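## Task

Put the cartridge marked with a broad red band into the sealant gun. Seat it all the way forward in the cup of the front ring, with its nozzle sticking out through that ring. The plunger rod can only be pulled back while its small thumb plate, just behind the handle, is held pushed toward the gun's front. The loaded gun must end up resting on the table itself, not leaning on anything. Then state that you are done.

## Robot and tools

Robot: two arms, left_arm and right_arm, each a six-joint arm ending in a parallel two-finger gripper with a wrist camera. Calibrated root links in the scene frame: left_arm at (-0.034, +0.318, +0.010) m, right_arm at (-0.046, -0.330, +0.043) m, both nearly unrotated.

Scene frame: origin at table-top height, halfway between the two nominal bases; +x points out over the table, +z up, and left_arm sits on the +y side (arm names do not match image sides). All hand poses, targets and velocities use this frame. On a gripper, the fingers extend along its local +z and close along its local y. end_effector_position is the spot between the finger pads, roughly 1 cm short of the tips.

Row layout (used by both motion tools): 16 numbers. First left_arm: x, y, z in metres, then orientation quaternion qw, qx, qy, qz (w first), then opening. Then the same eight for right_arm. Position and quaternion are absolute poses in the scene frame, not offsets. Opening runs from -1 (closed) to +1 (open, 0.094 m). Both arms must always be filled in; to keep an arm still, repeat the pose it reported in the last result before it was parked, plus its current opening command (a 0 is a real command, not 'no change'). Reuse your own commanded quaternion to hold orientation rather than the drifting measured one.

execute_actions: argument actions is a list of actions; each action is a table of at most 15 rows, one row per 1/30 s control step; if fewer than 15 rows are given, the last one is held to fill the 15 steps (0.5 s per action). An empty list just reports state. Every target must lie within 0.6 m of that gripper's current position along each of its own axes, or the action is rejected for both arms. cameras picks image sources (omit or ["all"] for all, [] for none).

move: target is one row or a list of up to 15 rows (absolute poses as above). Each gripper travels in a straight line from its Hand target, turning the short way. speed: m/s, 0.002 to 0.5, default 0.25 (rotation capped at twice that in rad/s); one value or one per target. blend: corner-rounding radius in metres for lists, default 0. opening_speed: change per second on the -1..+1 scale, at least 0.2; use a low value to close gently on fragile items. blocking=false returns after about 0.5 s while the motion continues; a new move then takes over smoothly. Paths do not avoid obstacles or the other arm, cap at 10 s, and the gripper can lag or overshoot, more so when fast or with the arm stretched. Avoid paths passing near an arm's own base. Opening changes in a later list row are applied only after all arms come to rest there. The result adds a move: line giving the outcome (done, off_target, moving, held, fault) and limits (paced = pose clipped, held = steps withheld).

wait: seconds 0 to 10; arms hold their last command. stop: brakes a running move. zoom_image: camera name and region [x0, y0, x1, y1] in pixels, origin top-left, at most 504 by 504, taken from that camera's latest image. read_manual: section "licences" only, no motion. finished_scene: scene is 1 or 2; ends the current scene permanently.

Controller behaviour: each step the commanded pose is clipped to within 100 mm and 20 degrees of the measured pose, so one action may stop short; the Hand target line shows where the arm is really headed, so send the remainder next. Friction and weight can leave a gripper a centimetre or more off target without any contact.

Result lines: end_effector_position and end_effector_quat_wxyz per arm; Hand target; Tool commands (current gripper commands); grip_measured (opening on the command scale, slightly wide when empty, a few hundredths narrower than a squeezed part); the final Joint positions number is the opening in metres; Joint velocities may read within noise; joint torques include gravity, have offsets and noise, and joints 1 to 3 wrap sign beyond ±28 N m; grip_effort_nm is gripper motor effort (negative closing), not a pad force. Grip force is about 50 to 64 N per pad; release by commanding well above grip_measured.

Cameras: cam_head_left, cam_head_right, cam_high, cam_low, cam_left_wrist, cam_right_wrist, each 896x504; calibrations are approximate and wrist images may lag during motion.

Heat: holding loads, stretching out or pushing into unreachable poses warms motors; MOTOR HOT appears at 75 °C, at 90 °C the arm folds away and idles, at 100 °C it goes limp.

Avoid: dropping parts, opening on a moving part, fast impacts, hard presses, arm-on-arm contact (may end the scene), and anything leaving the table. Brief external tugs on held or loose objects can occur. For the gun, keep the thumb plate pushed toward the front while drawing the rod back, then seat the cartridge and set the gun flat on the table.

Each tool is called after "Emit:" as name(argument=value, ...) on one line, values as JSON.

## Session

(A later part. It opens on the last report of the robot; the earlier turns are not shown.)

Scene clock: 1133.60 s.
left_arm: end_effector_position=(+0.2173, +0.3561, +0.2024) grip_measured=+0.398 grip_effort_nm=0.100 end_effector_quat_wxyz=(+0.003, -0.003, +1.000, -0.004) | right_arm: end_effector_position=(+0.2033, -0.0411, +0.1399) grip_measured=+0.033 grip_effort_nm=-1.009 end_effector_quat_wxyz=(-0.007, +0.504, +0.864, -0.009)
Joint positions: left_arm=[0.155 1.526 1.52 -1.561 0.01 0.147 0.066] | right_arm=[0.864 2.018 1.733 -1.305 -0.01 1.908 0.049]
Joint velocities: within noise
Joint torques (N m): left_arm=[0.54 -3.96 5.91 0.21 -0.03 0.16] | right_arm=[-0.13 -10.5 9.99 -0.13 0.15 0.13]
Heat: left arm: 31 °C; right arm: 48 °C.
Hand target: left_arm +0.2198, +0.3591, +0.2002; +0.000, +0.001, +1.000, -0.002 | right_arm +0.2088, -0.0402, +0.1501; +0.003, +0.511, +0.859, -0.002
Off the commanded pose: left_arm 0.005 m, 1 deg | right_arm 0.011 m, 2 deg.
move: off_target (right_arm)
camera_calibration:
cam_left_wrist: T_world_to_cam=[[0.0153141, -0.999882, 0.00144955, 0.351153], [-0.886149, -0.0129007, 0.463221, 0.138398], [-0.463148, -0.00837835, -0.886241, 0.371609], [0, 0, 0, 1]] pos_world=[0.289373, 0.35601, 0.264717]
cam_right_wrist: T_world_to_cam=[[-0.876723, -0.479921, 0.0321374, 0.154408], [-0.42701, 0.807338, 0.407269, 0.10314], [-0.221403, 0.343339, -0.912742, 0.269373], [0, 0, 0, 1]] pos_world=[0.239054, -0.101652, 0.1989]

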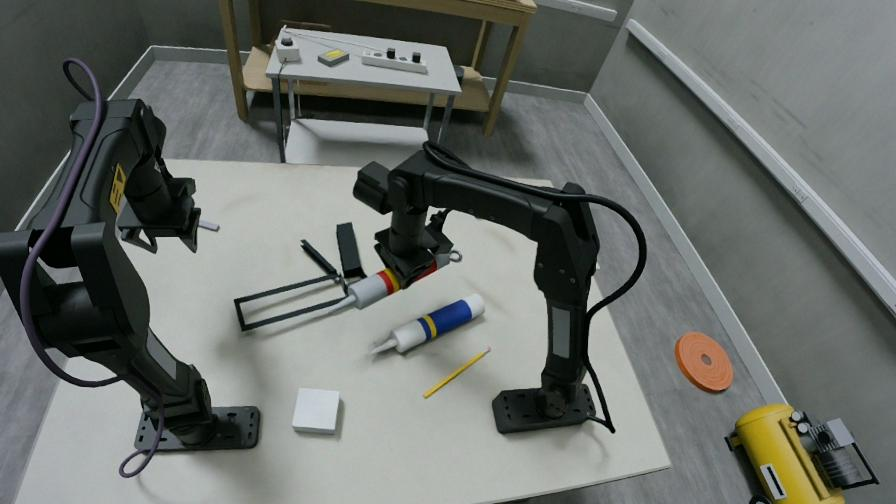

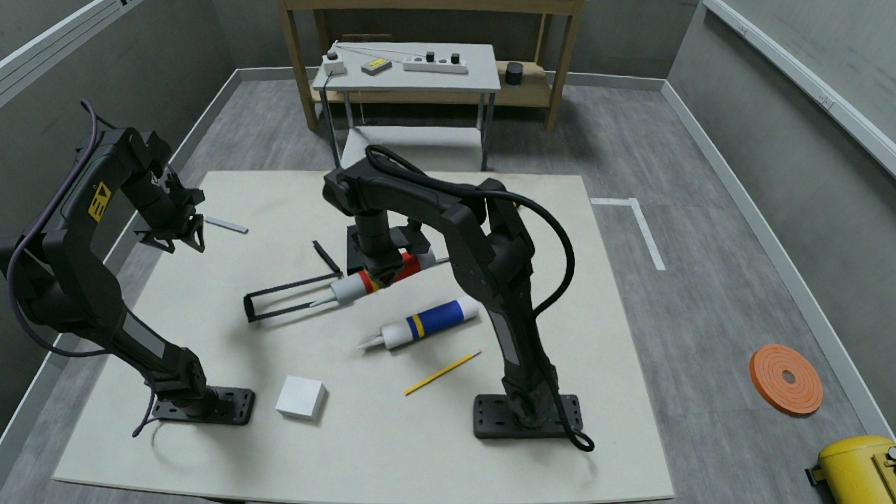

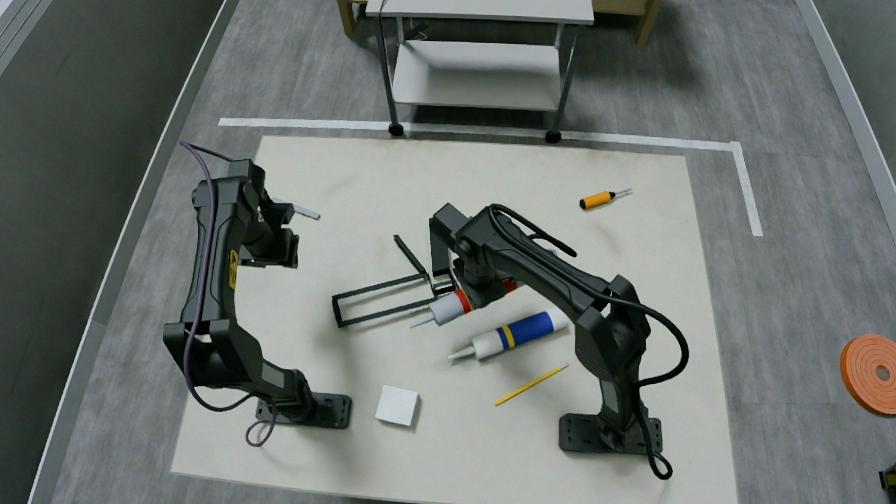

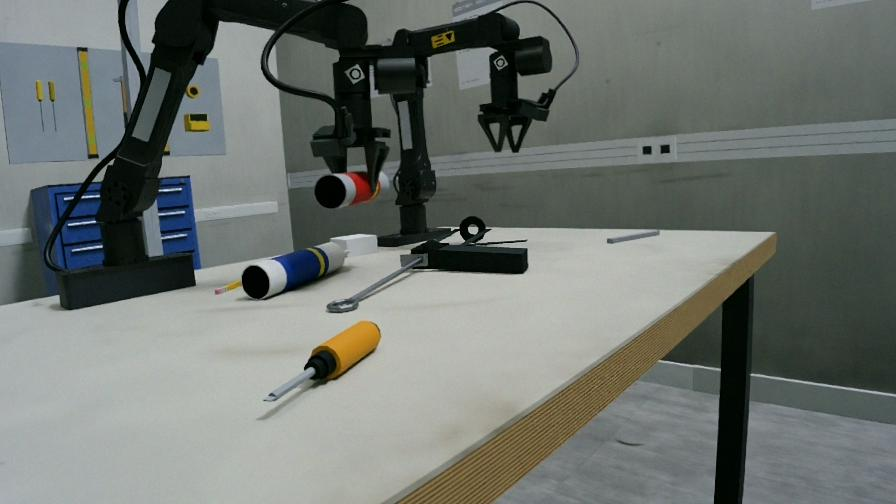

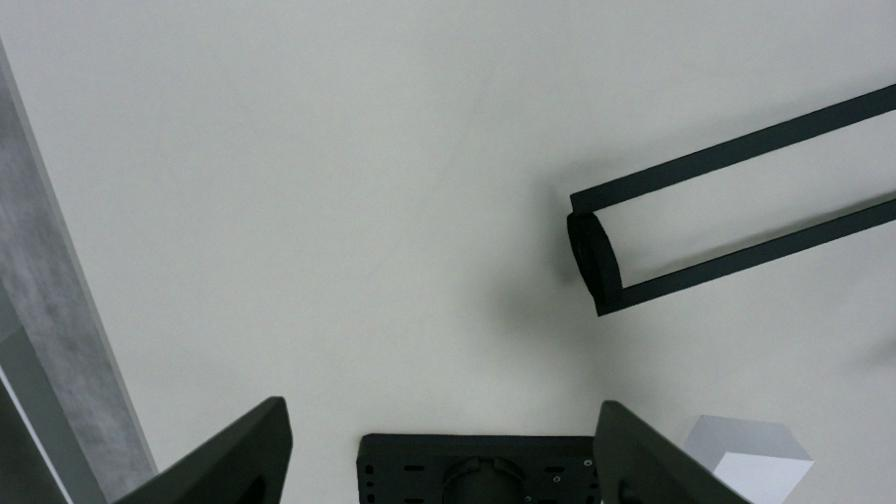

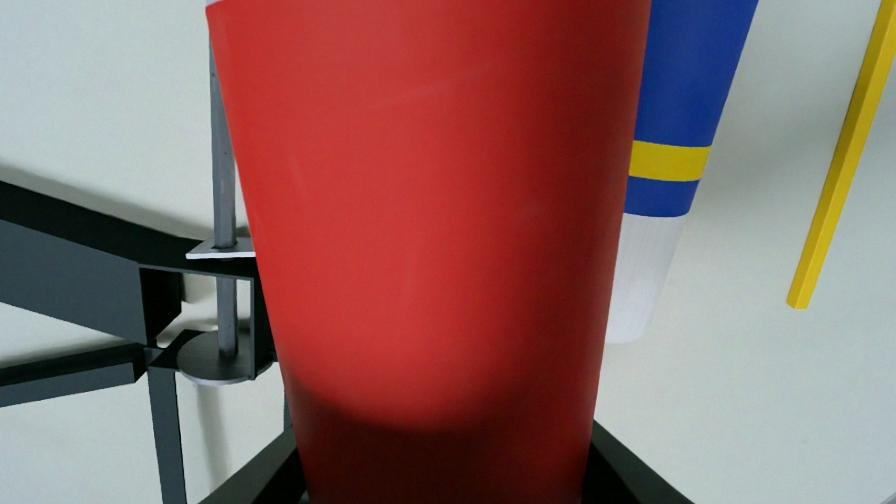

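Emit:
move(target=[0.22,0.36,0.2,0,0,1,0,0.4,0.205,-0.038,0.03,0,0.515,0.8572,0,-0.12], speed=0.08, cameras=["cam_right_wrist","cam_low","cam_high"])

Emit:
zoom_image(camera="cam_low", region=[200, 130, 550, 330])

Scene clock: 1181.63 s.
left_arm: end_effector_position=(+0.2173, +0.3561, +0.2024) grip_measured=+0.398 grip_effort_nm=0.100 end_effector_quat_wxyz=(+0.003, -0.003, +1.000, -0.004) | right_arm: end_effector_position=(+0.2042, -0.0401, +0.0289) grip_measured=+0.033 grip_effort_nm=-1.004 end_effector_quat_wxyz=(-0.005, +0.511, +0.859, -0.003)
Joint positions: left_arm=[0.155 1.526 1.52 -1.561 0.01 0.147 0.066] | right_arm=[0.864 2.118 1.428 -0.888 -0.01 1.925 0.049]
Joint velocities: within noise
Joint torques (N m): left_arm=[0.5 -4.04 5.96 0.2 -0.08 0.15] | right_arm=[0.54 -11.28 5.61 0.22 0.07 0.13]
Heat: left arm: 30 °C; right arm: 47 °C.
Hand target: left_arm +0.2199, +0.3599, +0.2000; +0.000, +0.000, +1.000, +0.000 | right_arm +0.2043, -0.0389, +0.0300; +0.000, +0.515, +0.857, +0.000
Off the commanded pose: left_arm 0.005 m, 1 deg | right_arm 0.002 m, 1 deg.
move: done
camera_calibration:
cam_right_wrist: T_world_to_cam=[[-0.884912, -0.465296, 0.0207244, 0.161811], [-0.416694, 0.810789, 0.411081, 0.145817], [-0.208077, 0.355135, -0.911363, 0.165661], [0, 0, 0, 1]] pos_world=[0.23842, -0.101768, 0.087681]
Images, in order (width x height): cam_high 896x504, cam_low 896x504, cam_right_wrist 896x504.

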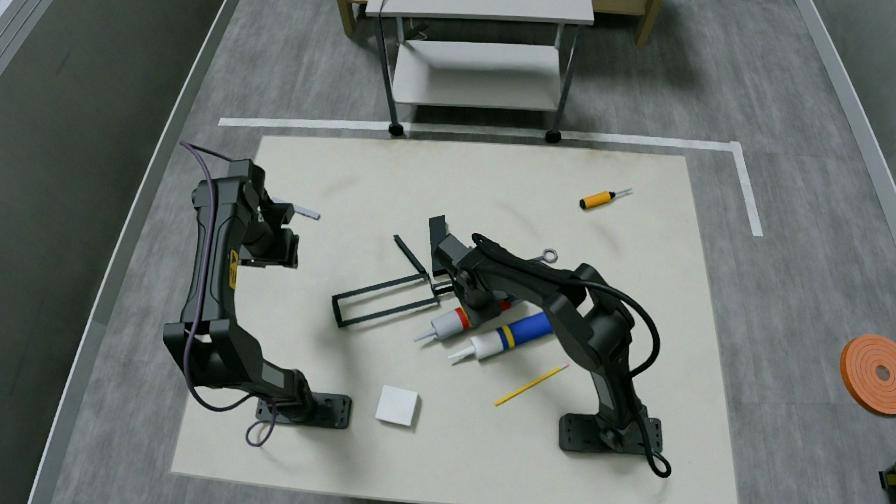

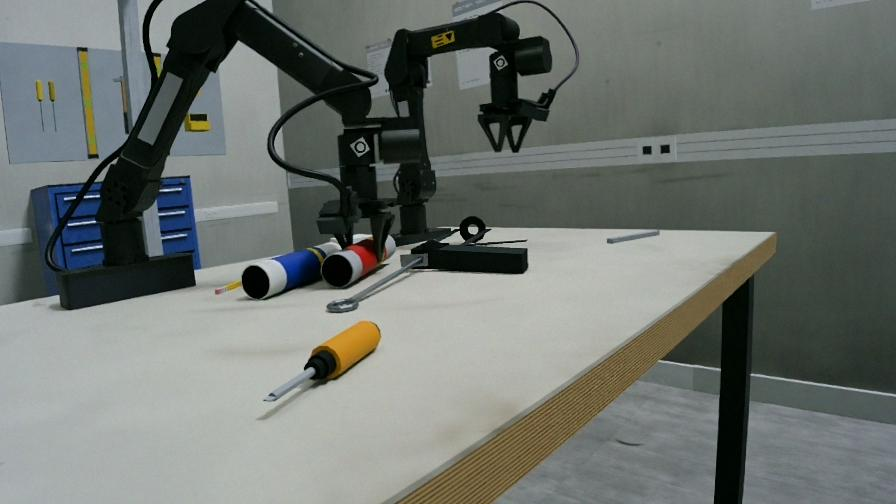

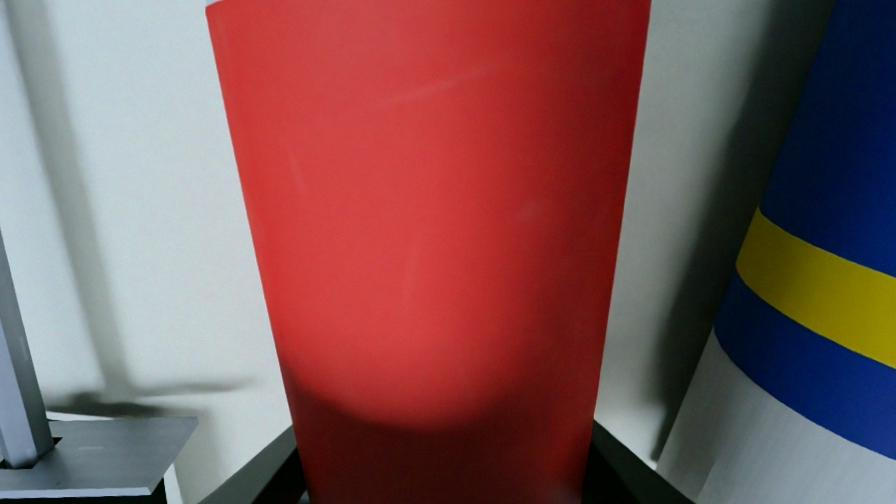

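Scaled by 1.440 from the camera's 896x504 image, which has a finer 1280x720 frame.

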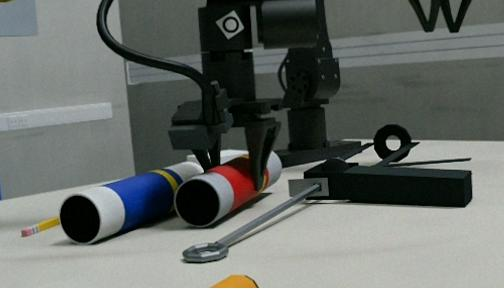

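Emit:
move(target=[[0.22,0.36,0.2,0,0,1,0,0.4,0.205,-0.038,0.021,0,0.515,0.8572,0,-0.12],[0.22,0.36,0.2,0,0,1,0,0.4,0.205,-0.038,0.021,0,0.515,0.8572,0,0.3]], speed=0.04, opening_speed=0.3, cameras=["cam_right_wrist","cam_low","cam_high"])

Emit:
zoom_image(camera="cam_low", region=[200, 130, 550, 330])

Scene clock: 1196.50 s.
left_arm: end_effector_position=(+0.2173, +0.3561, +0.2024) grip_measured=+0.398 grip_effort_nm=0.105 end_effector_quat_wxyz=(+0.003, -0.003, +1.000, -0.004) | right_arm: end_effector_position=(+0.2067, -0.0380, +0.0247) grip_measured=+0.298 grip_effort_nm=0.134 end_effector_quat_wxyz=(-0.003, +0.513, +0.859, +0.003)
Joint positions: left_arm=[0.155 1.526 1.52 -1.561 0.01 0.147 0.066] | right_arm=[0.864 2.125 1.422 -0.862 -0.007 1.928 0.061]
Joint velocities: within noise
Joint torques (N m): left_arm=[0.58 -4.04 5.89 0.19 -0.1 0.15] | right_arm=[0.53 -10.52 5.23 0.28 0.05 0.13]
Heat: left arm: 30 °C; right arm: 48 °C.
Hand target: left_arm +0.2199, +0.3599, +0.2000; +0.000, +0.000, +1.000, +0.000 | right_arm +0.2048, -0.0382, +0.0211; +0.000, +0.516, +0.857, +0.000
Off the commanded pose: left_arm 0.005 m, 1 deg | right_arm 0.004 m, 1 deg.
move: done
camera_calibration:
cam_right_wrist: T_world_to_cam=[[-0.886484, -0.462686, 0.00819517, 0.165851], [-0.418487, 0.809107, 0.41257, 0.147188], [-0.197521, 0.362308, -0.910889, 0.159707], [0, 0, 0, 1]] pos_world=[0.240167, -0.100217, 0.0833911]
Images, in order (width x height): cam_high 896x504, cam_low 896x504, cam_right_wrist 896x504.

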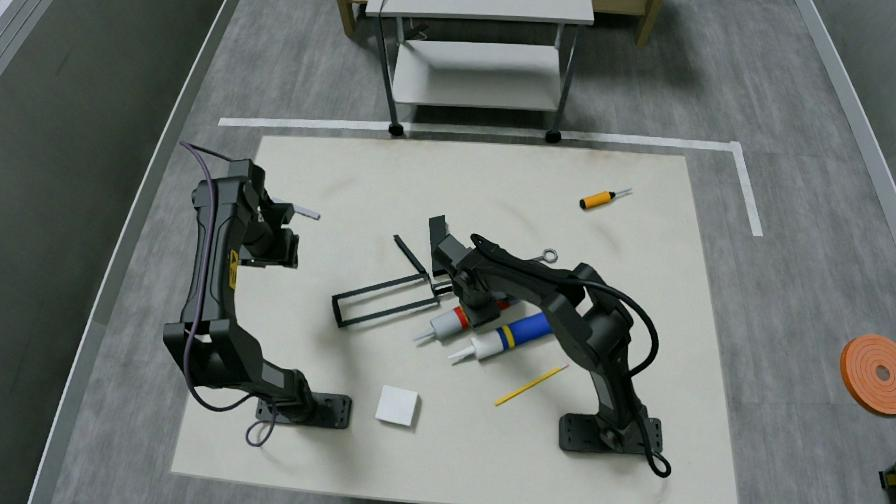

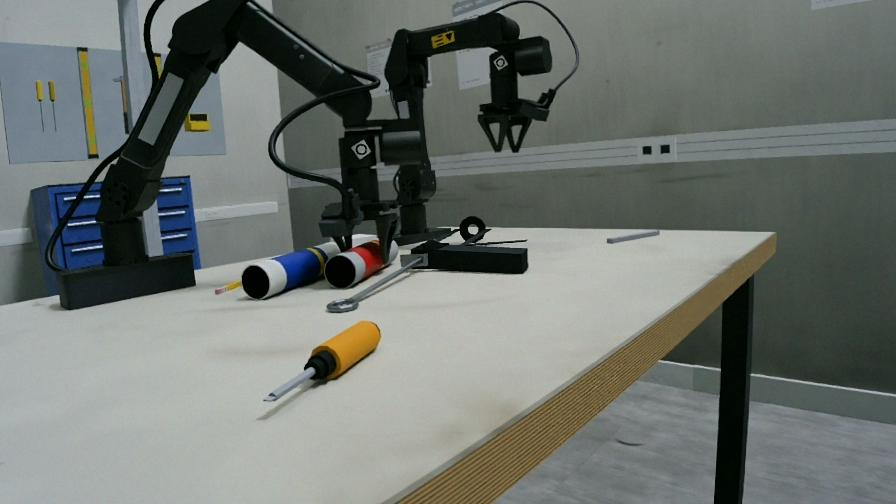

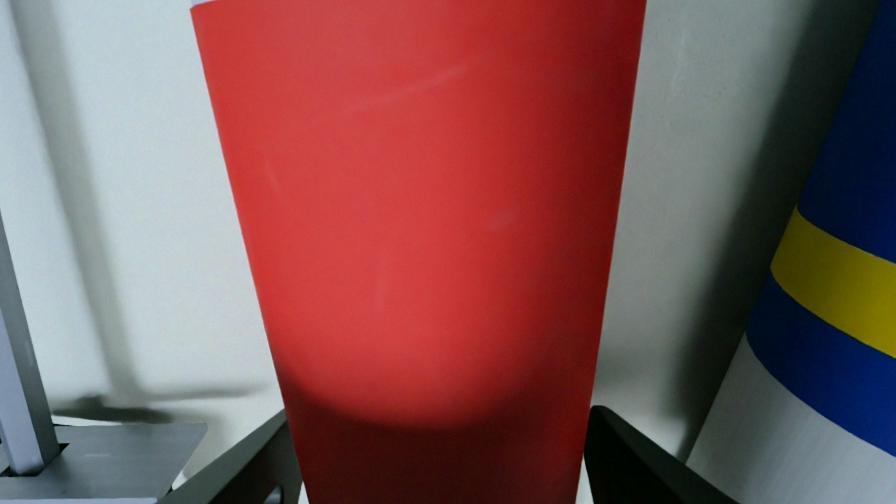

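Scaled by 1.440 from the camera's 896x504 image, which has a finer 1280x720 frame.

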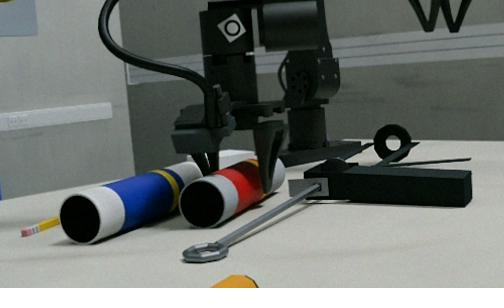

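Emit:
move(target=[[0.22,0.36,0.2,0,0,1,0,0.4,0.205,-0.038,0.15,0,0.515,0.8572,0,0.3],[0.20,0.25,0.2,0,0.2419,0.9703,0,0.5,0.26,-0.38,0.18,0,0.2419,0.9703,0,0.3],[0.172,0.007,0.15,0,0.515,0.8572,0,0.5,0.26,-0.40,0.18,0,0.2419,0.9703,0,0.3]], speed=[0.08,0.15,0.15])

Scene clock: 1215.90 s.
left_arm: end_effector_position=(+0.1646, +0.0177, +0.1464) grip_measured=+0.498 grip_effort_nm=0.100 end_effector_quat_wxyz=(-0.017, +0.510, +0.860, +0.010) | right_arm: end_effector_position=(+0.2582, -0.3962, +0.1771) grip_measured=+0.298 grip_effort_nm=0.134 end_effector_quat_wxyz=(-0.001, +0.251, +0.968, +0.004)
Joint positions: left_arm=[-0.988 1.954 1.798 -1.454 -0.003 0.081 0.07] | right_arm=[-0.211 1.721 1.492 -1.344 -0.008 0.284 0.061]
Joint velocities: within noise
Joint torques (N m): left_arm=[-0.02 -7.38 8.31 0.23 -0.14 0.17] | right_arm=[-0.65 -6.68 8.8 0 -0.09 -0.18]
Heat: left arm: 31 °C; right arm: 45 °C.
Hand target: left_arm +0.1730, +0.0096, +0.1493; +0.001, +0.516, +0.856, +0.009 | right_arm +0.2609, -0.3978, +0.1806; -0.001, +0.247, +0.969, +0.008
Off the commanded pose: left_arm 0.014 m, 2 deg | right_arm 0.005 m, 1 deg.
move: off_target (left_arm)
camera_calibration:
cam_left_wrist: T_world_to_cam=[[-0.873247, -0.487222, -0.00738245, 0.152215], [-0.424624, 0.753446, 0.50201, 0.018062], [-0.239028, 0.441513, -0.86483, 0.246657], [0, 0, 0, 1]] pos_world=[0.199549, -0.0483484, 0.205373]
cam_right_wrist: T_world_to_cam=[[-0.497502, -0.867458, 0.00303598, -0.215432], [-0.791105, 0.455143, 0.408654, 0.352301], [-0.355872, 0.200905, -0.912684, 0.415747], [0, 0, 0, 1]] pos_world=[0.319482, -0.430751, 0.236131]

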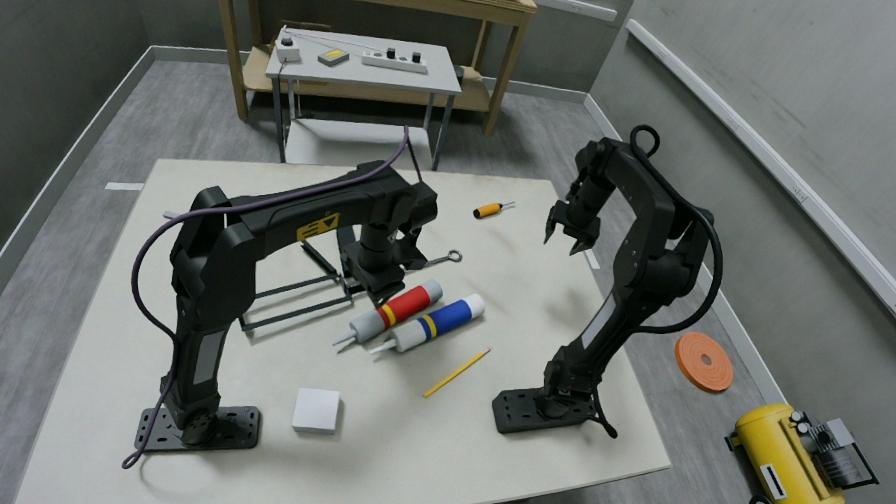

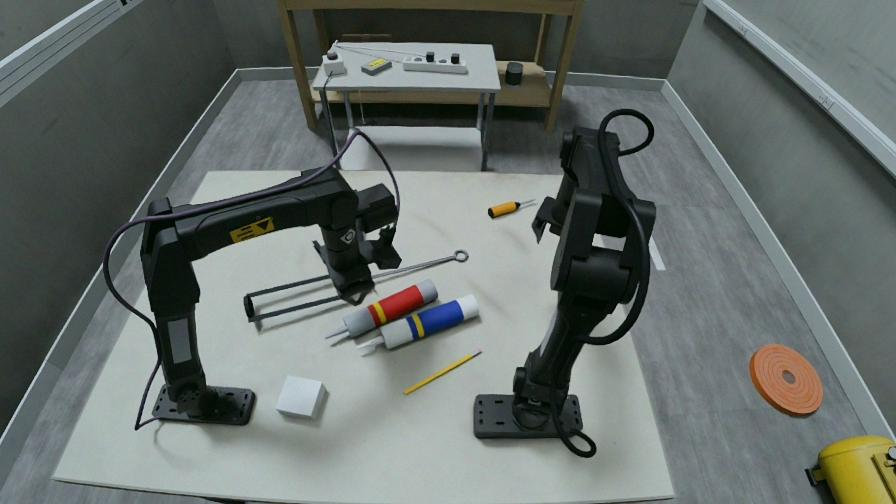

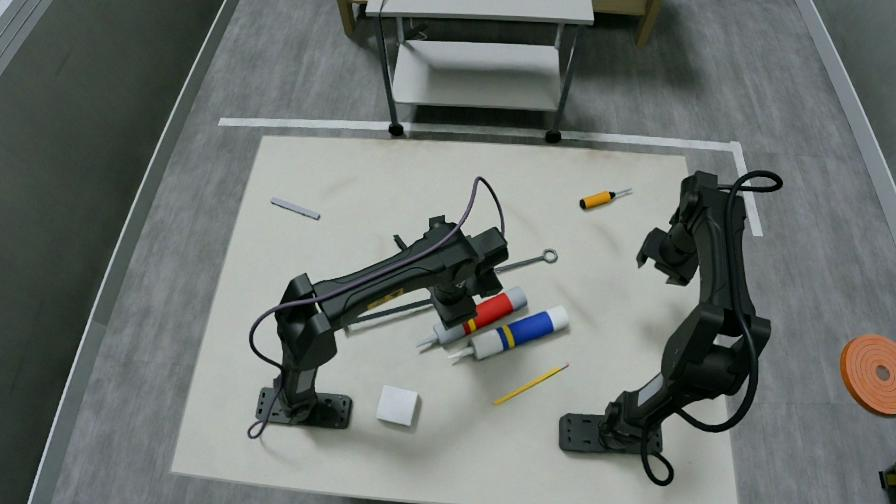

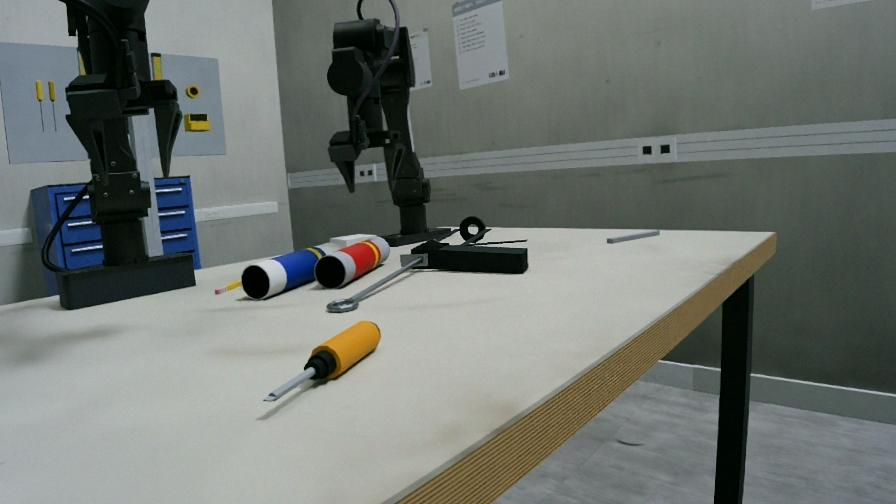

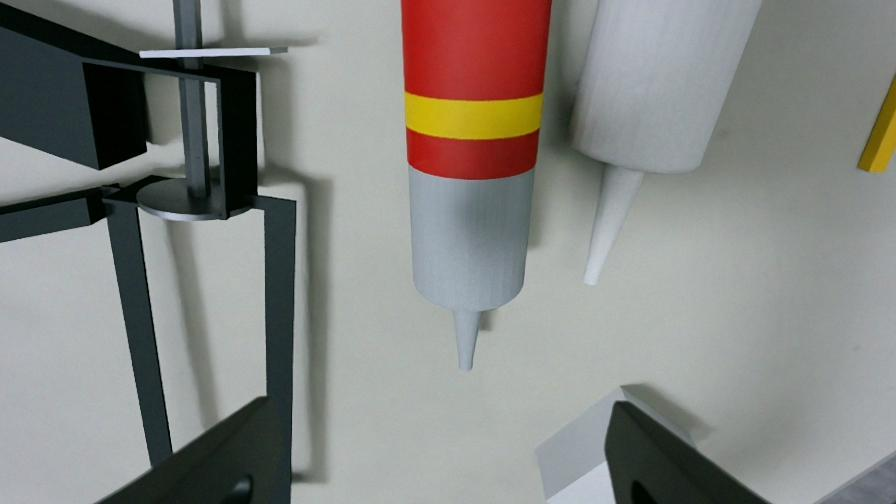

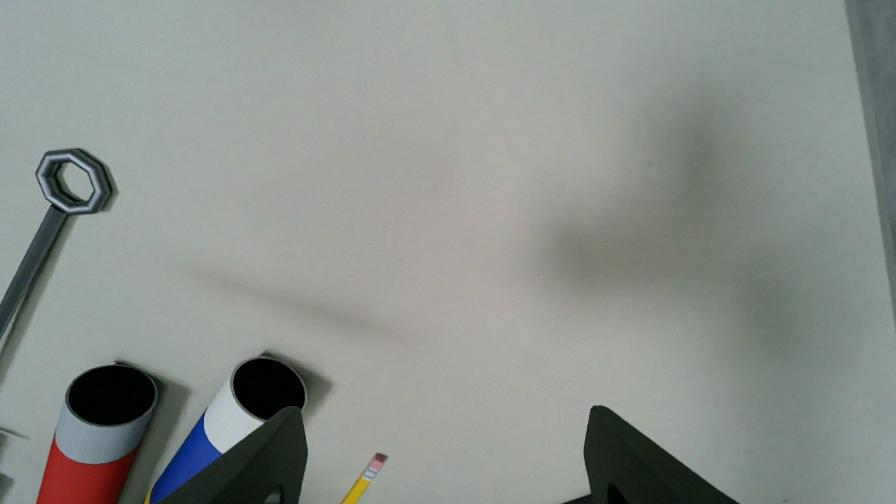

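Emit:
move(target=[0.171,-0.012,0.09,0,0.5075,0.8616,0,0.5,0.26,-0.40,0.18,0,0.2419,0.9703,0,0.3], speed=0.1, cameras=["cam_left_wrist"])

Scene clock: 1254.67 s.
left_arm: end_effector_position=(+0.1681, -0.0058, +0.0966) grip_measured=+0.498 grip_effort_nm=0.095 end_effector_quat_wxyz=(-0.005, +0.515, +0.857, +0.004) | right_arm: end_effector_position=(+0.2578, -0.3961, +0.1771) grip_measured=+0.298 grip_effort_nm=0.129 end_effector_quat_wxyz=(-0.001, +0.246, +0.969, +0.004)
Joint positions: left_arm=[-1.014 2.017 1.691 -1.257 -0.003 0.065 0.07] | right_arm=[-0.211 1.721 1.492 -1.345 -0.008 0.274 0.061]
Joint velocities: within noise
Joint torques (N m): left_arm=[-0.44 -7.9 5.55 0.45 0.03 -0.18] | right_arm=[-0.51 -6.99 8.17 0.06 0.06 -0.18]
Heat: left arm: 33 °C; right arm: 42 °C.
Hand target: left_arm +0.1693, -0.0124, +0.0899; +0.000, +0.511, +0.859, +0.000 | right_arm +0.2596, -0.3999, +0.1800; -0.001, +0.242, +0.970, +0.000
Off the commanded pose: left_arm 0.010 m, 1 deg | right_arm 0.005 m, 1 deg.
move: done
camera_calibration:
cam_left_wrist: T_world_to_cam=[[-0.87831, -0.477998, -0.00943642, 0.144558], [-0.423499, 0.768706, 0.479312, 0.0643088], [-0.221856, 0.42498, -0.877594, 0.213084], [0, 0, 0, 1]] pos_world=[0.201476, -0.0708926, 0.157542]
Images, in order (width x height): cam_left_wrist 896x504.

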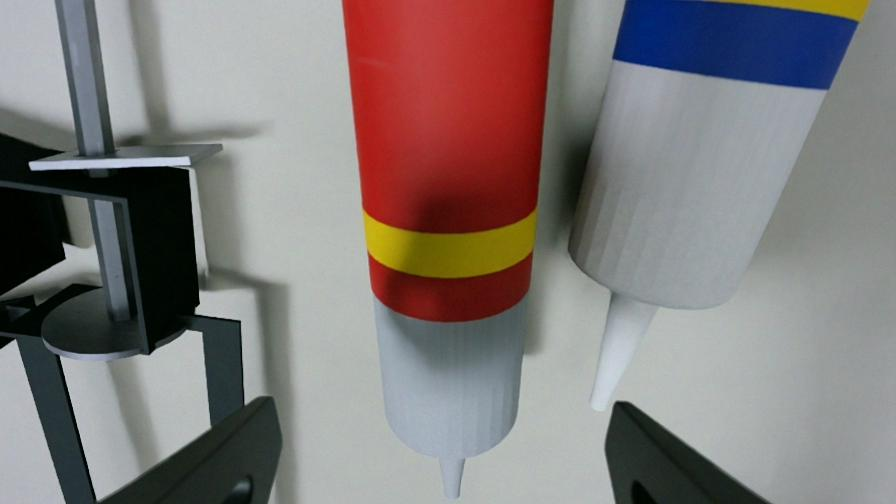

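Emit:
move(target=[0.1675,-0.0078,0.055,0,0.5075,0.8616,0,0.3,0.26,-0.40,0.18,0,0.2419,0.9703,0,0.3], speed=0.07, cameras=["cam_left_wrist"])

Scene clock: 1295.20 s.
left_arm: end_effector_position=(+0.1658, -0.0020, +0.0630) grip_measured=+0.302 grip_effort_nm=-0.076 end_effector_quat_wxyz=(-0.004, +0.512, +0.859, +0.003) | right_arm: end_effector_position=(+0.2578, -0.3961, +0.1771) grip_measured=+0.298 grip_effort_nm=0.129 end_effector_quat_wxyz=(-0.001, +0.246, +0.969, +0.004)
Joint positions: left_arm=[-1.014 2.017 1.556 -1.119 -0.003 0.059 0.061] | right_arm=[-0.211 1.721 1.492 -1.345 -0.008 0.274 0.061]
Joint velocities: within noise
Joint torques (N m): left_arm=[-0.23 -7.64 5.18 0.42 0.01 -0.15] | right_arm=[-0.51 -6.98 8.17 0.07 0.06 -0.17]
Heat: left arm: 33 °C; right arm: 41 °C.
Hand target: left_arm +0.1671, -0.0071, +0.0551; +0.000, +0.508, +0.862, +0.000 | right_arm +0.2600, -0.4000, +0.1799; +0.000, +0.242, +0.970, +0.000
Off the commanded pose: left_arm 0.010 m, 1 deg | right_arm 0.005 m, 1 deg.
move: done
camera_calibration:
cam_left_wrist: T_world_to_cam=[[-0.875345, -0.483403, -0.00966674, 0.143505], [-0.429015, 0.767327, 0.476608, 0.0776251], [-0.222976, 0.421343, -0.879063, 0.181718], [0, 0, 0, 1]] pos_world=[0.199438, -0.0667588, 0.124132]
Images, in order (width x height): cam_left_wrist 896x504.

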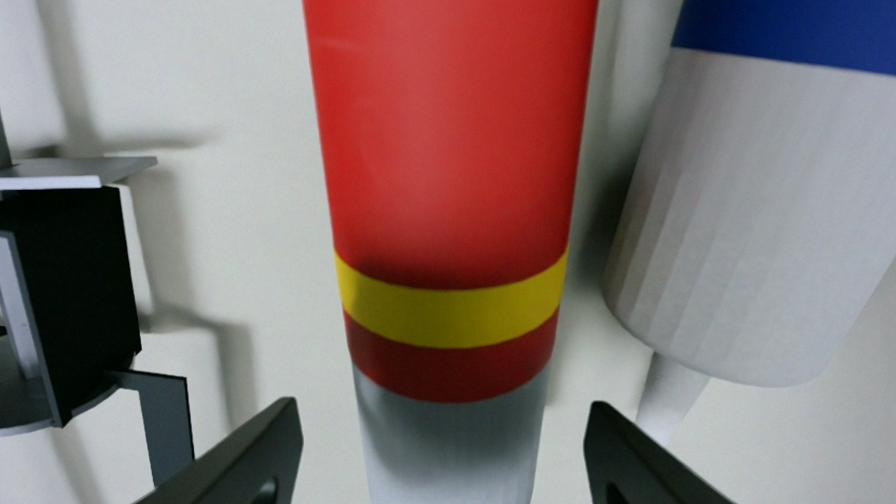

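Emit:
move(target=[[0.1665,-0.0078,0.02,0,0.5075,0.8616,0,0.3,0.26,-0.40,0.18,0,0.2419,0.9703,0,0.3],[0.1665,-0.0078,0.02,0,0.5075,0.8616,0,-0.12,0.26,-0.40,0.18,0,0.2419,0.9703,0,0.3]], speed=0.07, opening_speed=0.4, cameras=["cam_left_wrist","cam_low"])

Emit:
zoom_image(camera="cam_low", region=[200, 130, 550, 330])

Scene clock: 1307.27 s.
left_arm: end_effector_position=(+0.1648, -0.0026, +0.0274) grip_measured=+0.040 grip_effort_nm=-1.023 end_effector_quat_wxyz=(-0.005, +0.510, +0.860, +0.002) | right_arm: end_effector_position=(+0.2578, -0.3961, +0.1771) grip_measured=+0.298 grip_effort_nm=0.129 end_effector_quat_wxyz=(-0.001, +0.246, +0.969, +0.004)
Joint positions: left_arm=[-1.016 2.057 1.468 -0.993 0 0.053 0.049] | right_arm=[-0.211 1.721 1.492 -1.345 -0.008 0.274 0.061]
Joint velocities: within noise
Joint torques (N m): left_arm=[-0.39 -7.79 5.14 0.44 0.03 -0.17] | right_arm=[-0.51 -6.98 8.17 0.08 0.06 -0.17]
Heat: left arm: 33 °C; right arm: 41 °C.
Hand target: left_arm +0.1652, -0.0078, +0.0202; -0.001, +0.507, +0.862, -0.001 | right_arm +0.2600, -0.4000, +0.1799; +0.000, +0.242, +0.970, +0.000
Off the commanded pose: left_arm 0.009 m, 1 deg | right_arm 0.005 m, 1 deg.
move: done
camera_calibration:
cam_left_wrist: T_world_to_cam=[[-0.873123, -0.487456, -0.00659394, 0.141577], [-0.430963, 0.76547, 0.477836, 0.0949013], [-0.227877, 0.420052, -0.878424, 0.151318], [0, 0, 0, 1]] pos_world=[0.198995, -0.0671927, 0.0885074]
Images, in order (width x height): cam_low 896x504, cam_left_wrist 896x504.

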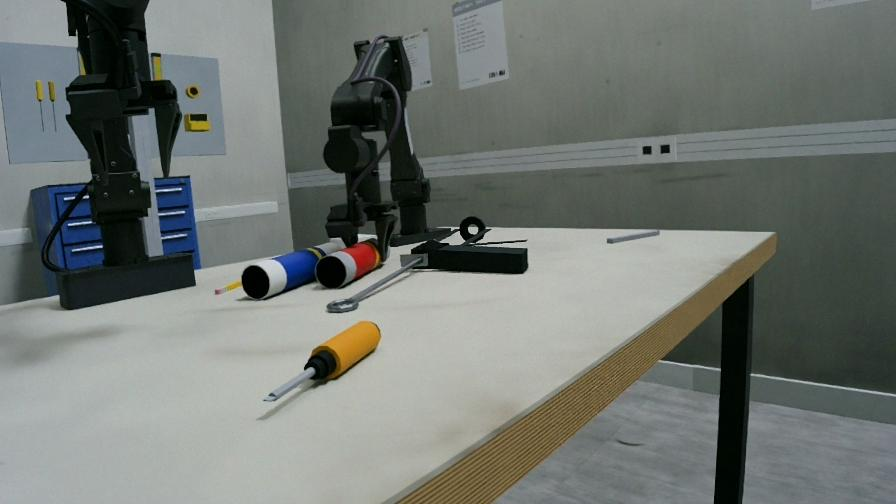

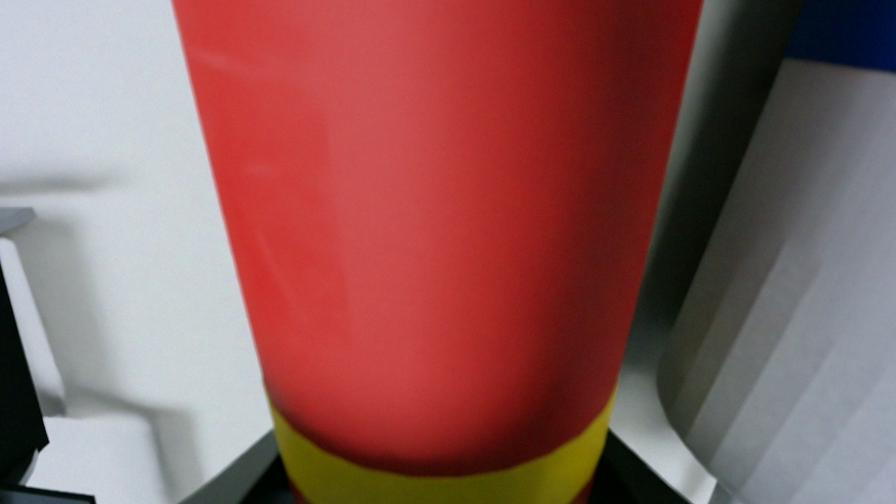

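Scaled by 1.440 from the camera's 896x504 image, which has a finer 1280x720 frame.

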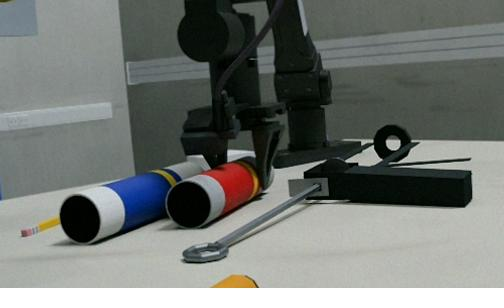

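Emit:
move(target=[[0.1665,-0.0078,0.13,0,0.5075,0.8616,0,-0.12,0.26,-0.40,0.18,0,0.2419,0.9703,0,0.3],[0.213,0.138,0.11,0.0860,0.5655,0.8181,-0.0594,-0.12,0.26,-0.40,0.18,0,0.2419,0.9703,0,0.3]], speed=0.1)

Emit:
zoom_image(camera="cam_high", region=[300, 180, 560, 350])

Scene clock: 1373.47 s.
left_arm: end_effector_position=(+0.2016, +0.1545, +0.0915) grip_measured=+0.040 grip_effort_nm=-1.023 end_effector_quat_wxyz=(+0.020, +0.557, +0.830, -0.038) | right_arm: end_effector_position=(+0.2578, -0.3961, +0.1771) grip_measured=+0.298 grip_effort_nm=0.129 end_effector_quat_wxyz=(-0.001, +0.246, +0.969, +0.004)
Joint positions: left_arm=[-0.56 1.612 1.16 -1.081 0.077 0.618 0.049] | right_arm=[-0.211 1.721 1.492 -1.345 -0.008 0.274 0.061]
Joint velocities: within noise
Joint torques (N m): left_arm=[0.28 -10.13 6.12 0.8 0.52 0.21] | right_arm=[-0.51 -6.99 8.17 0.07 0.07 -0.17]
Heat: left arm: 33 °C; right arm: 40 °C.
Hand target: left_arm +0.2129, +0.1379, +0.1113; +0.084, +0.563, +0.820, -0.060 | right_arm +0.2600, -0.4000, +0.1799; +0.000, +0.242, +0.970, +0.000
Off the commanded pose: left_arm 0.027 m, 8 deg | right_arm 0.005 m, 1 deg.
move: off_target (left_arm)
camera_calibration:
cam_left_wrist: T_world_to_cam=[[-0.921352, -0.387239, 0.0339956, 0.241193], [-0.342501, 0.850038, 0.400161, -0.0639321], [-0.183855, 0.357046, -0.915814, 0.154267], [0, 0, 0, 1]] pos_world=[0.22869, 0.0926638, 0.158664]
cam_right_wrist: T_world_to_cam=[[-0.489493, -0.872001, 0.00343897, -0.21948], [-0.794679, 0.447705, 0.409934, 0.349717], [-0.359002, 0.197927, -0.912109, 0.415124], [0, 0, 0, 1]] pos_world=[0.319509, -0.43012, 0.236033]

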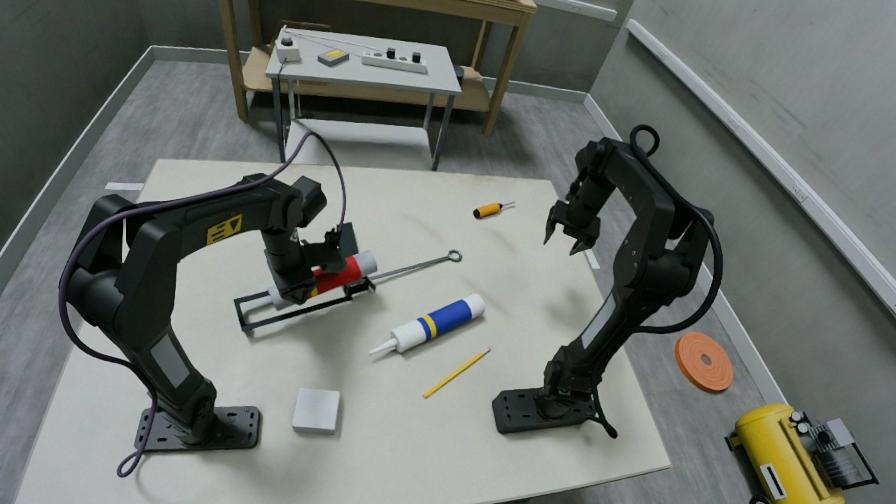

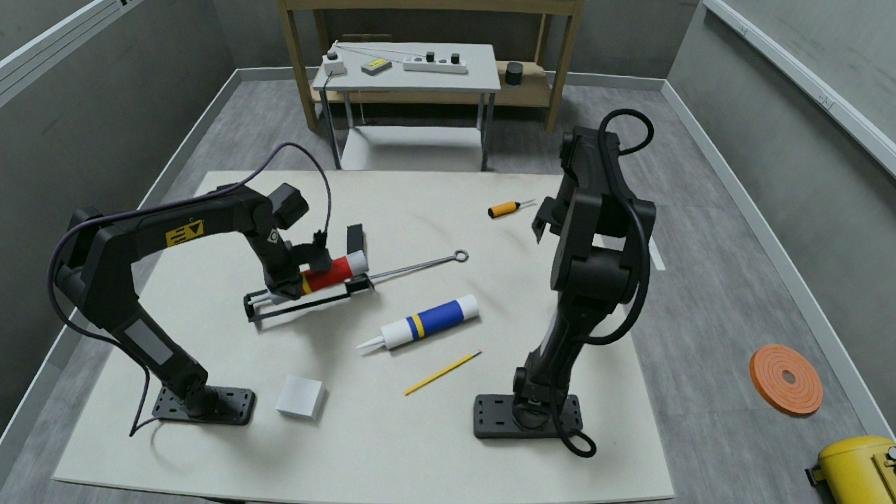

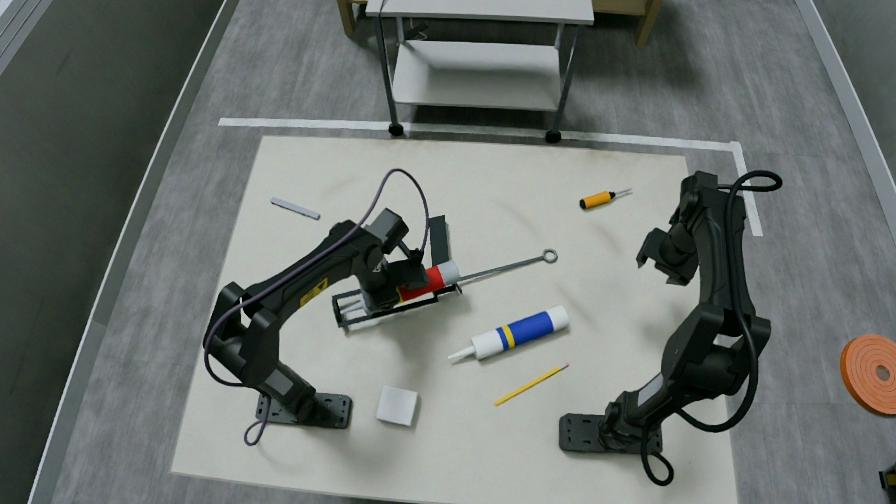

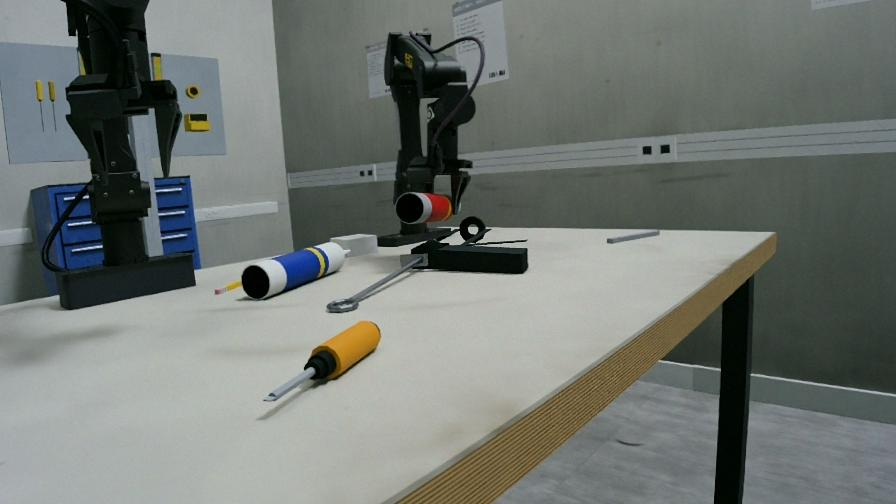

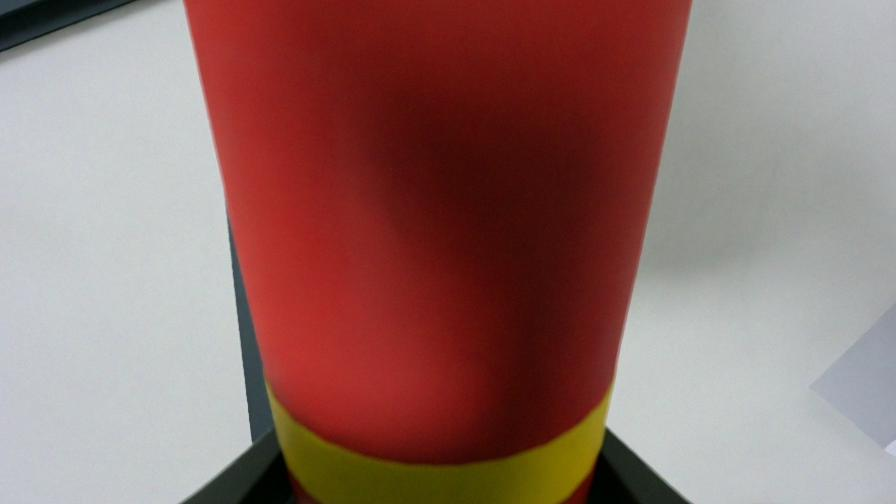

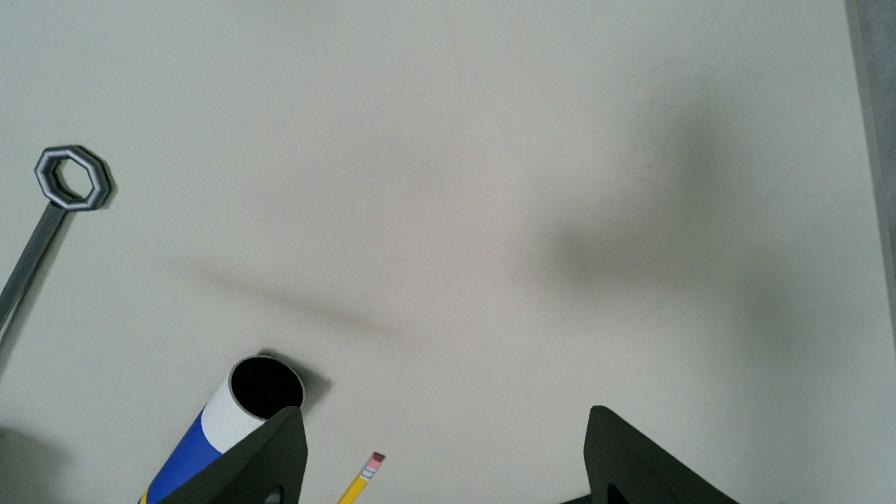

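Scaled by 1.938 from the camera's 896x504 image, which has a finer 1280x720 frame.

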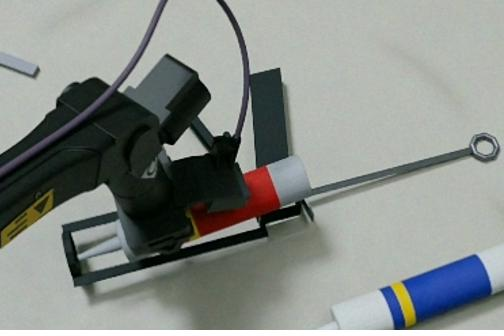

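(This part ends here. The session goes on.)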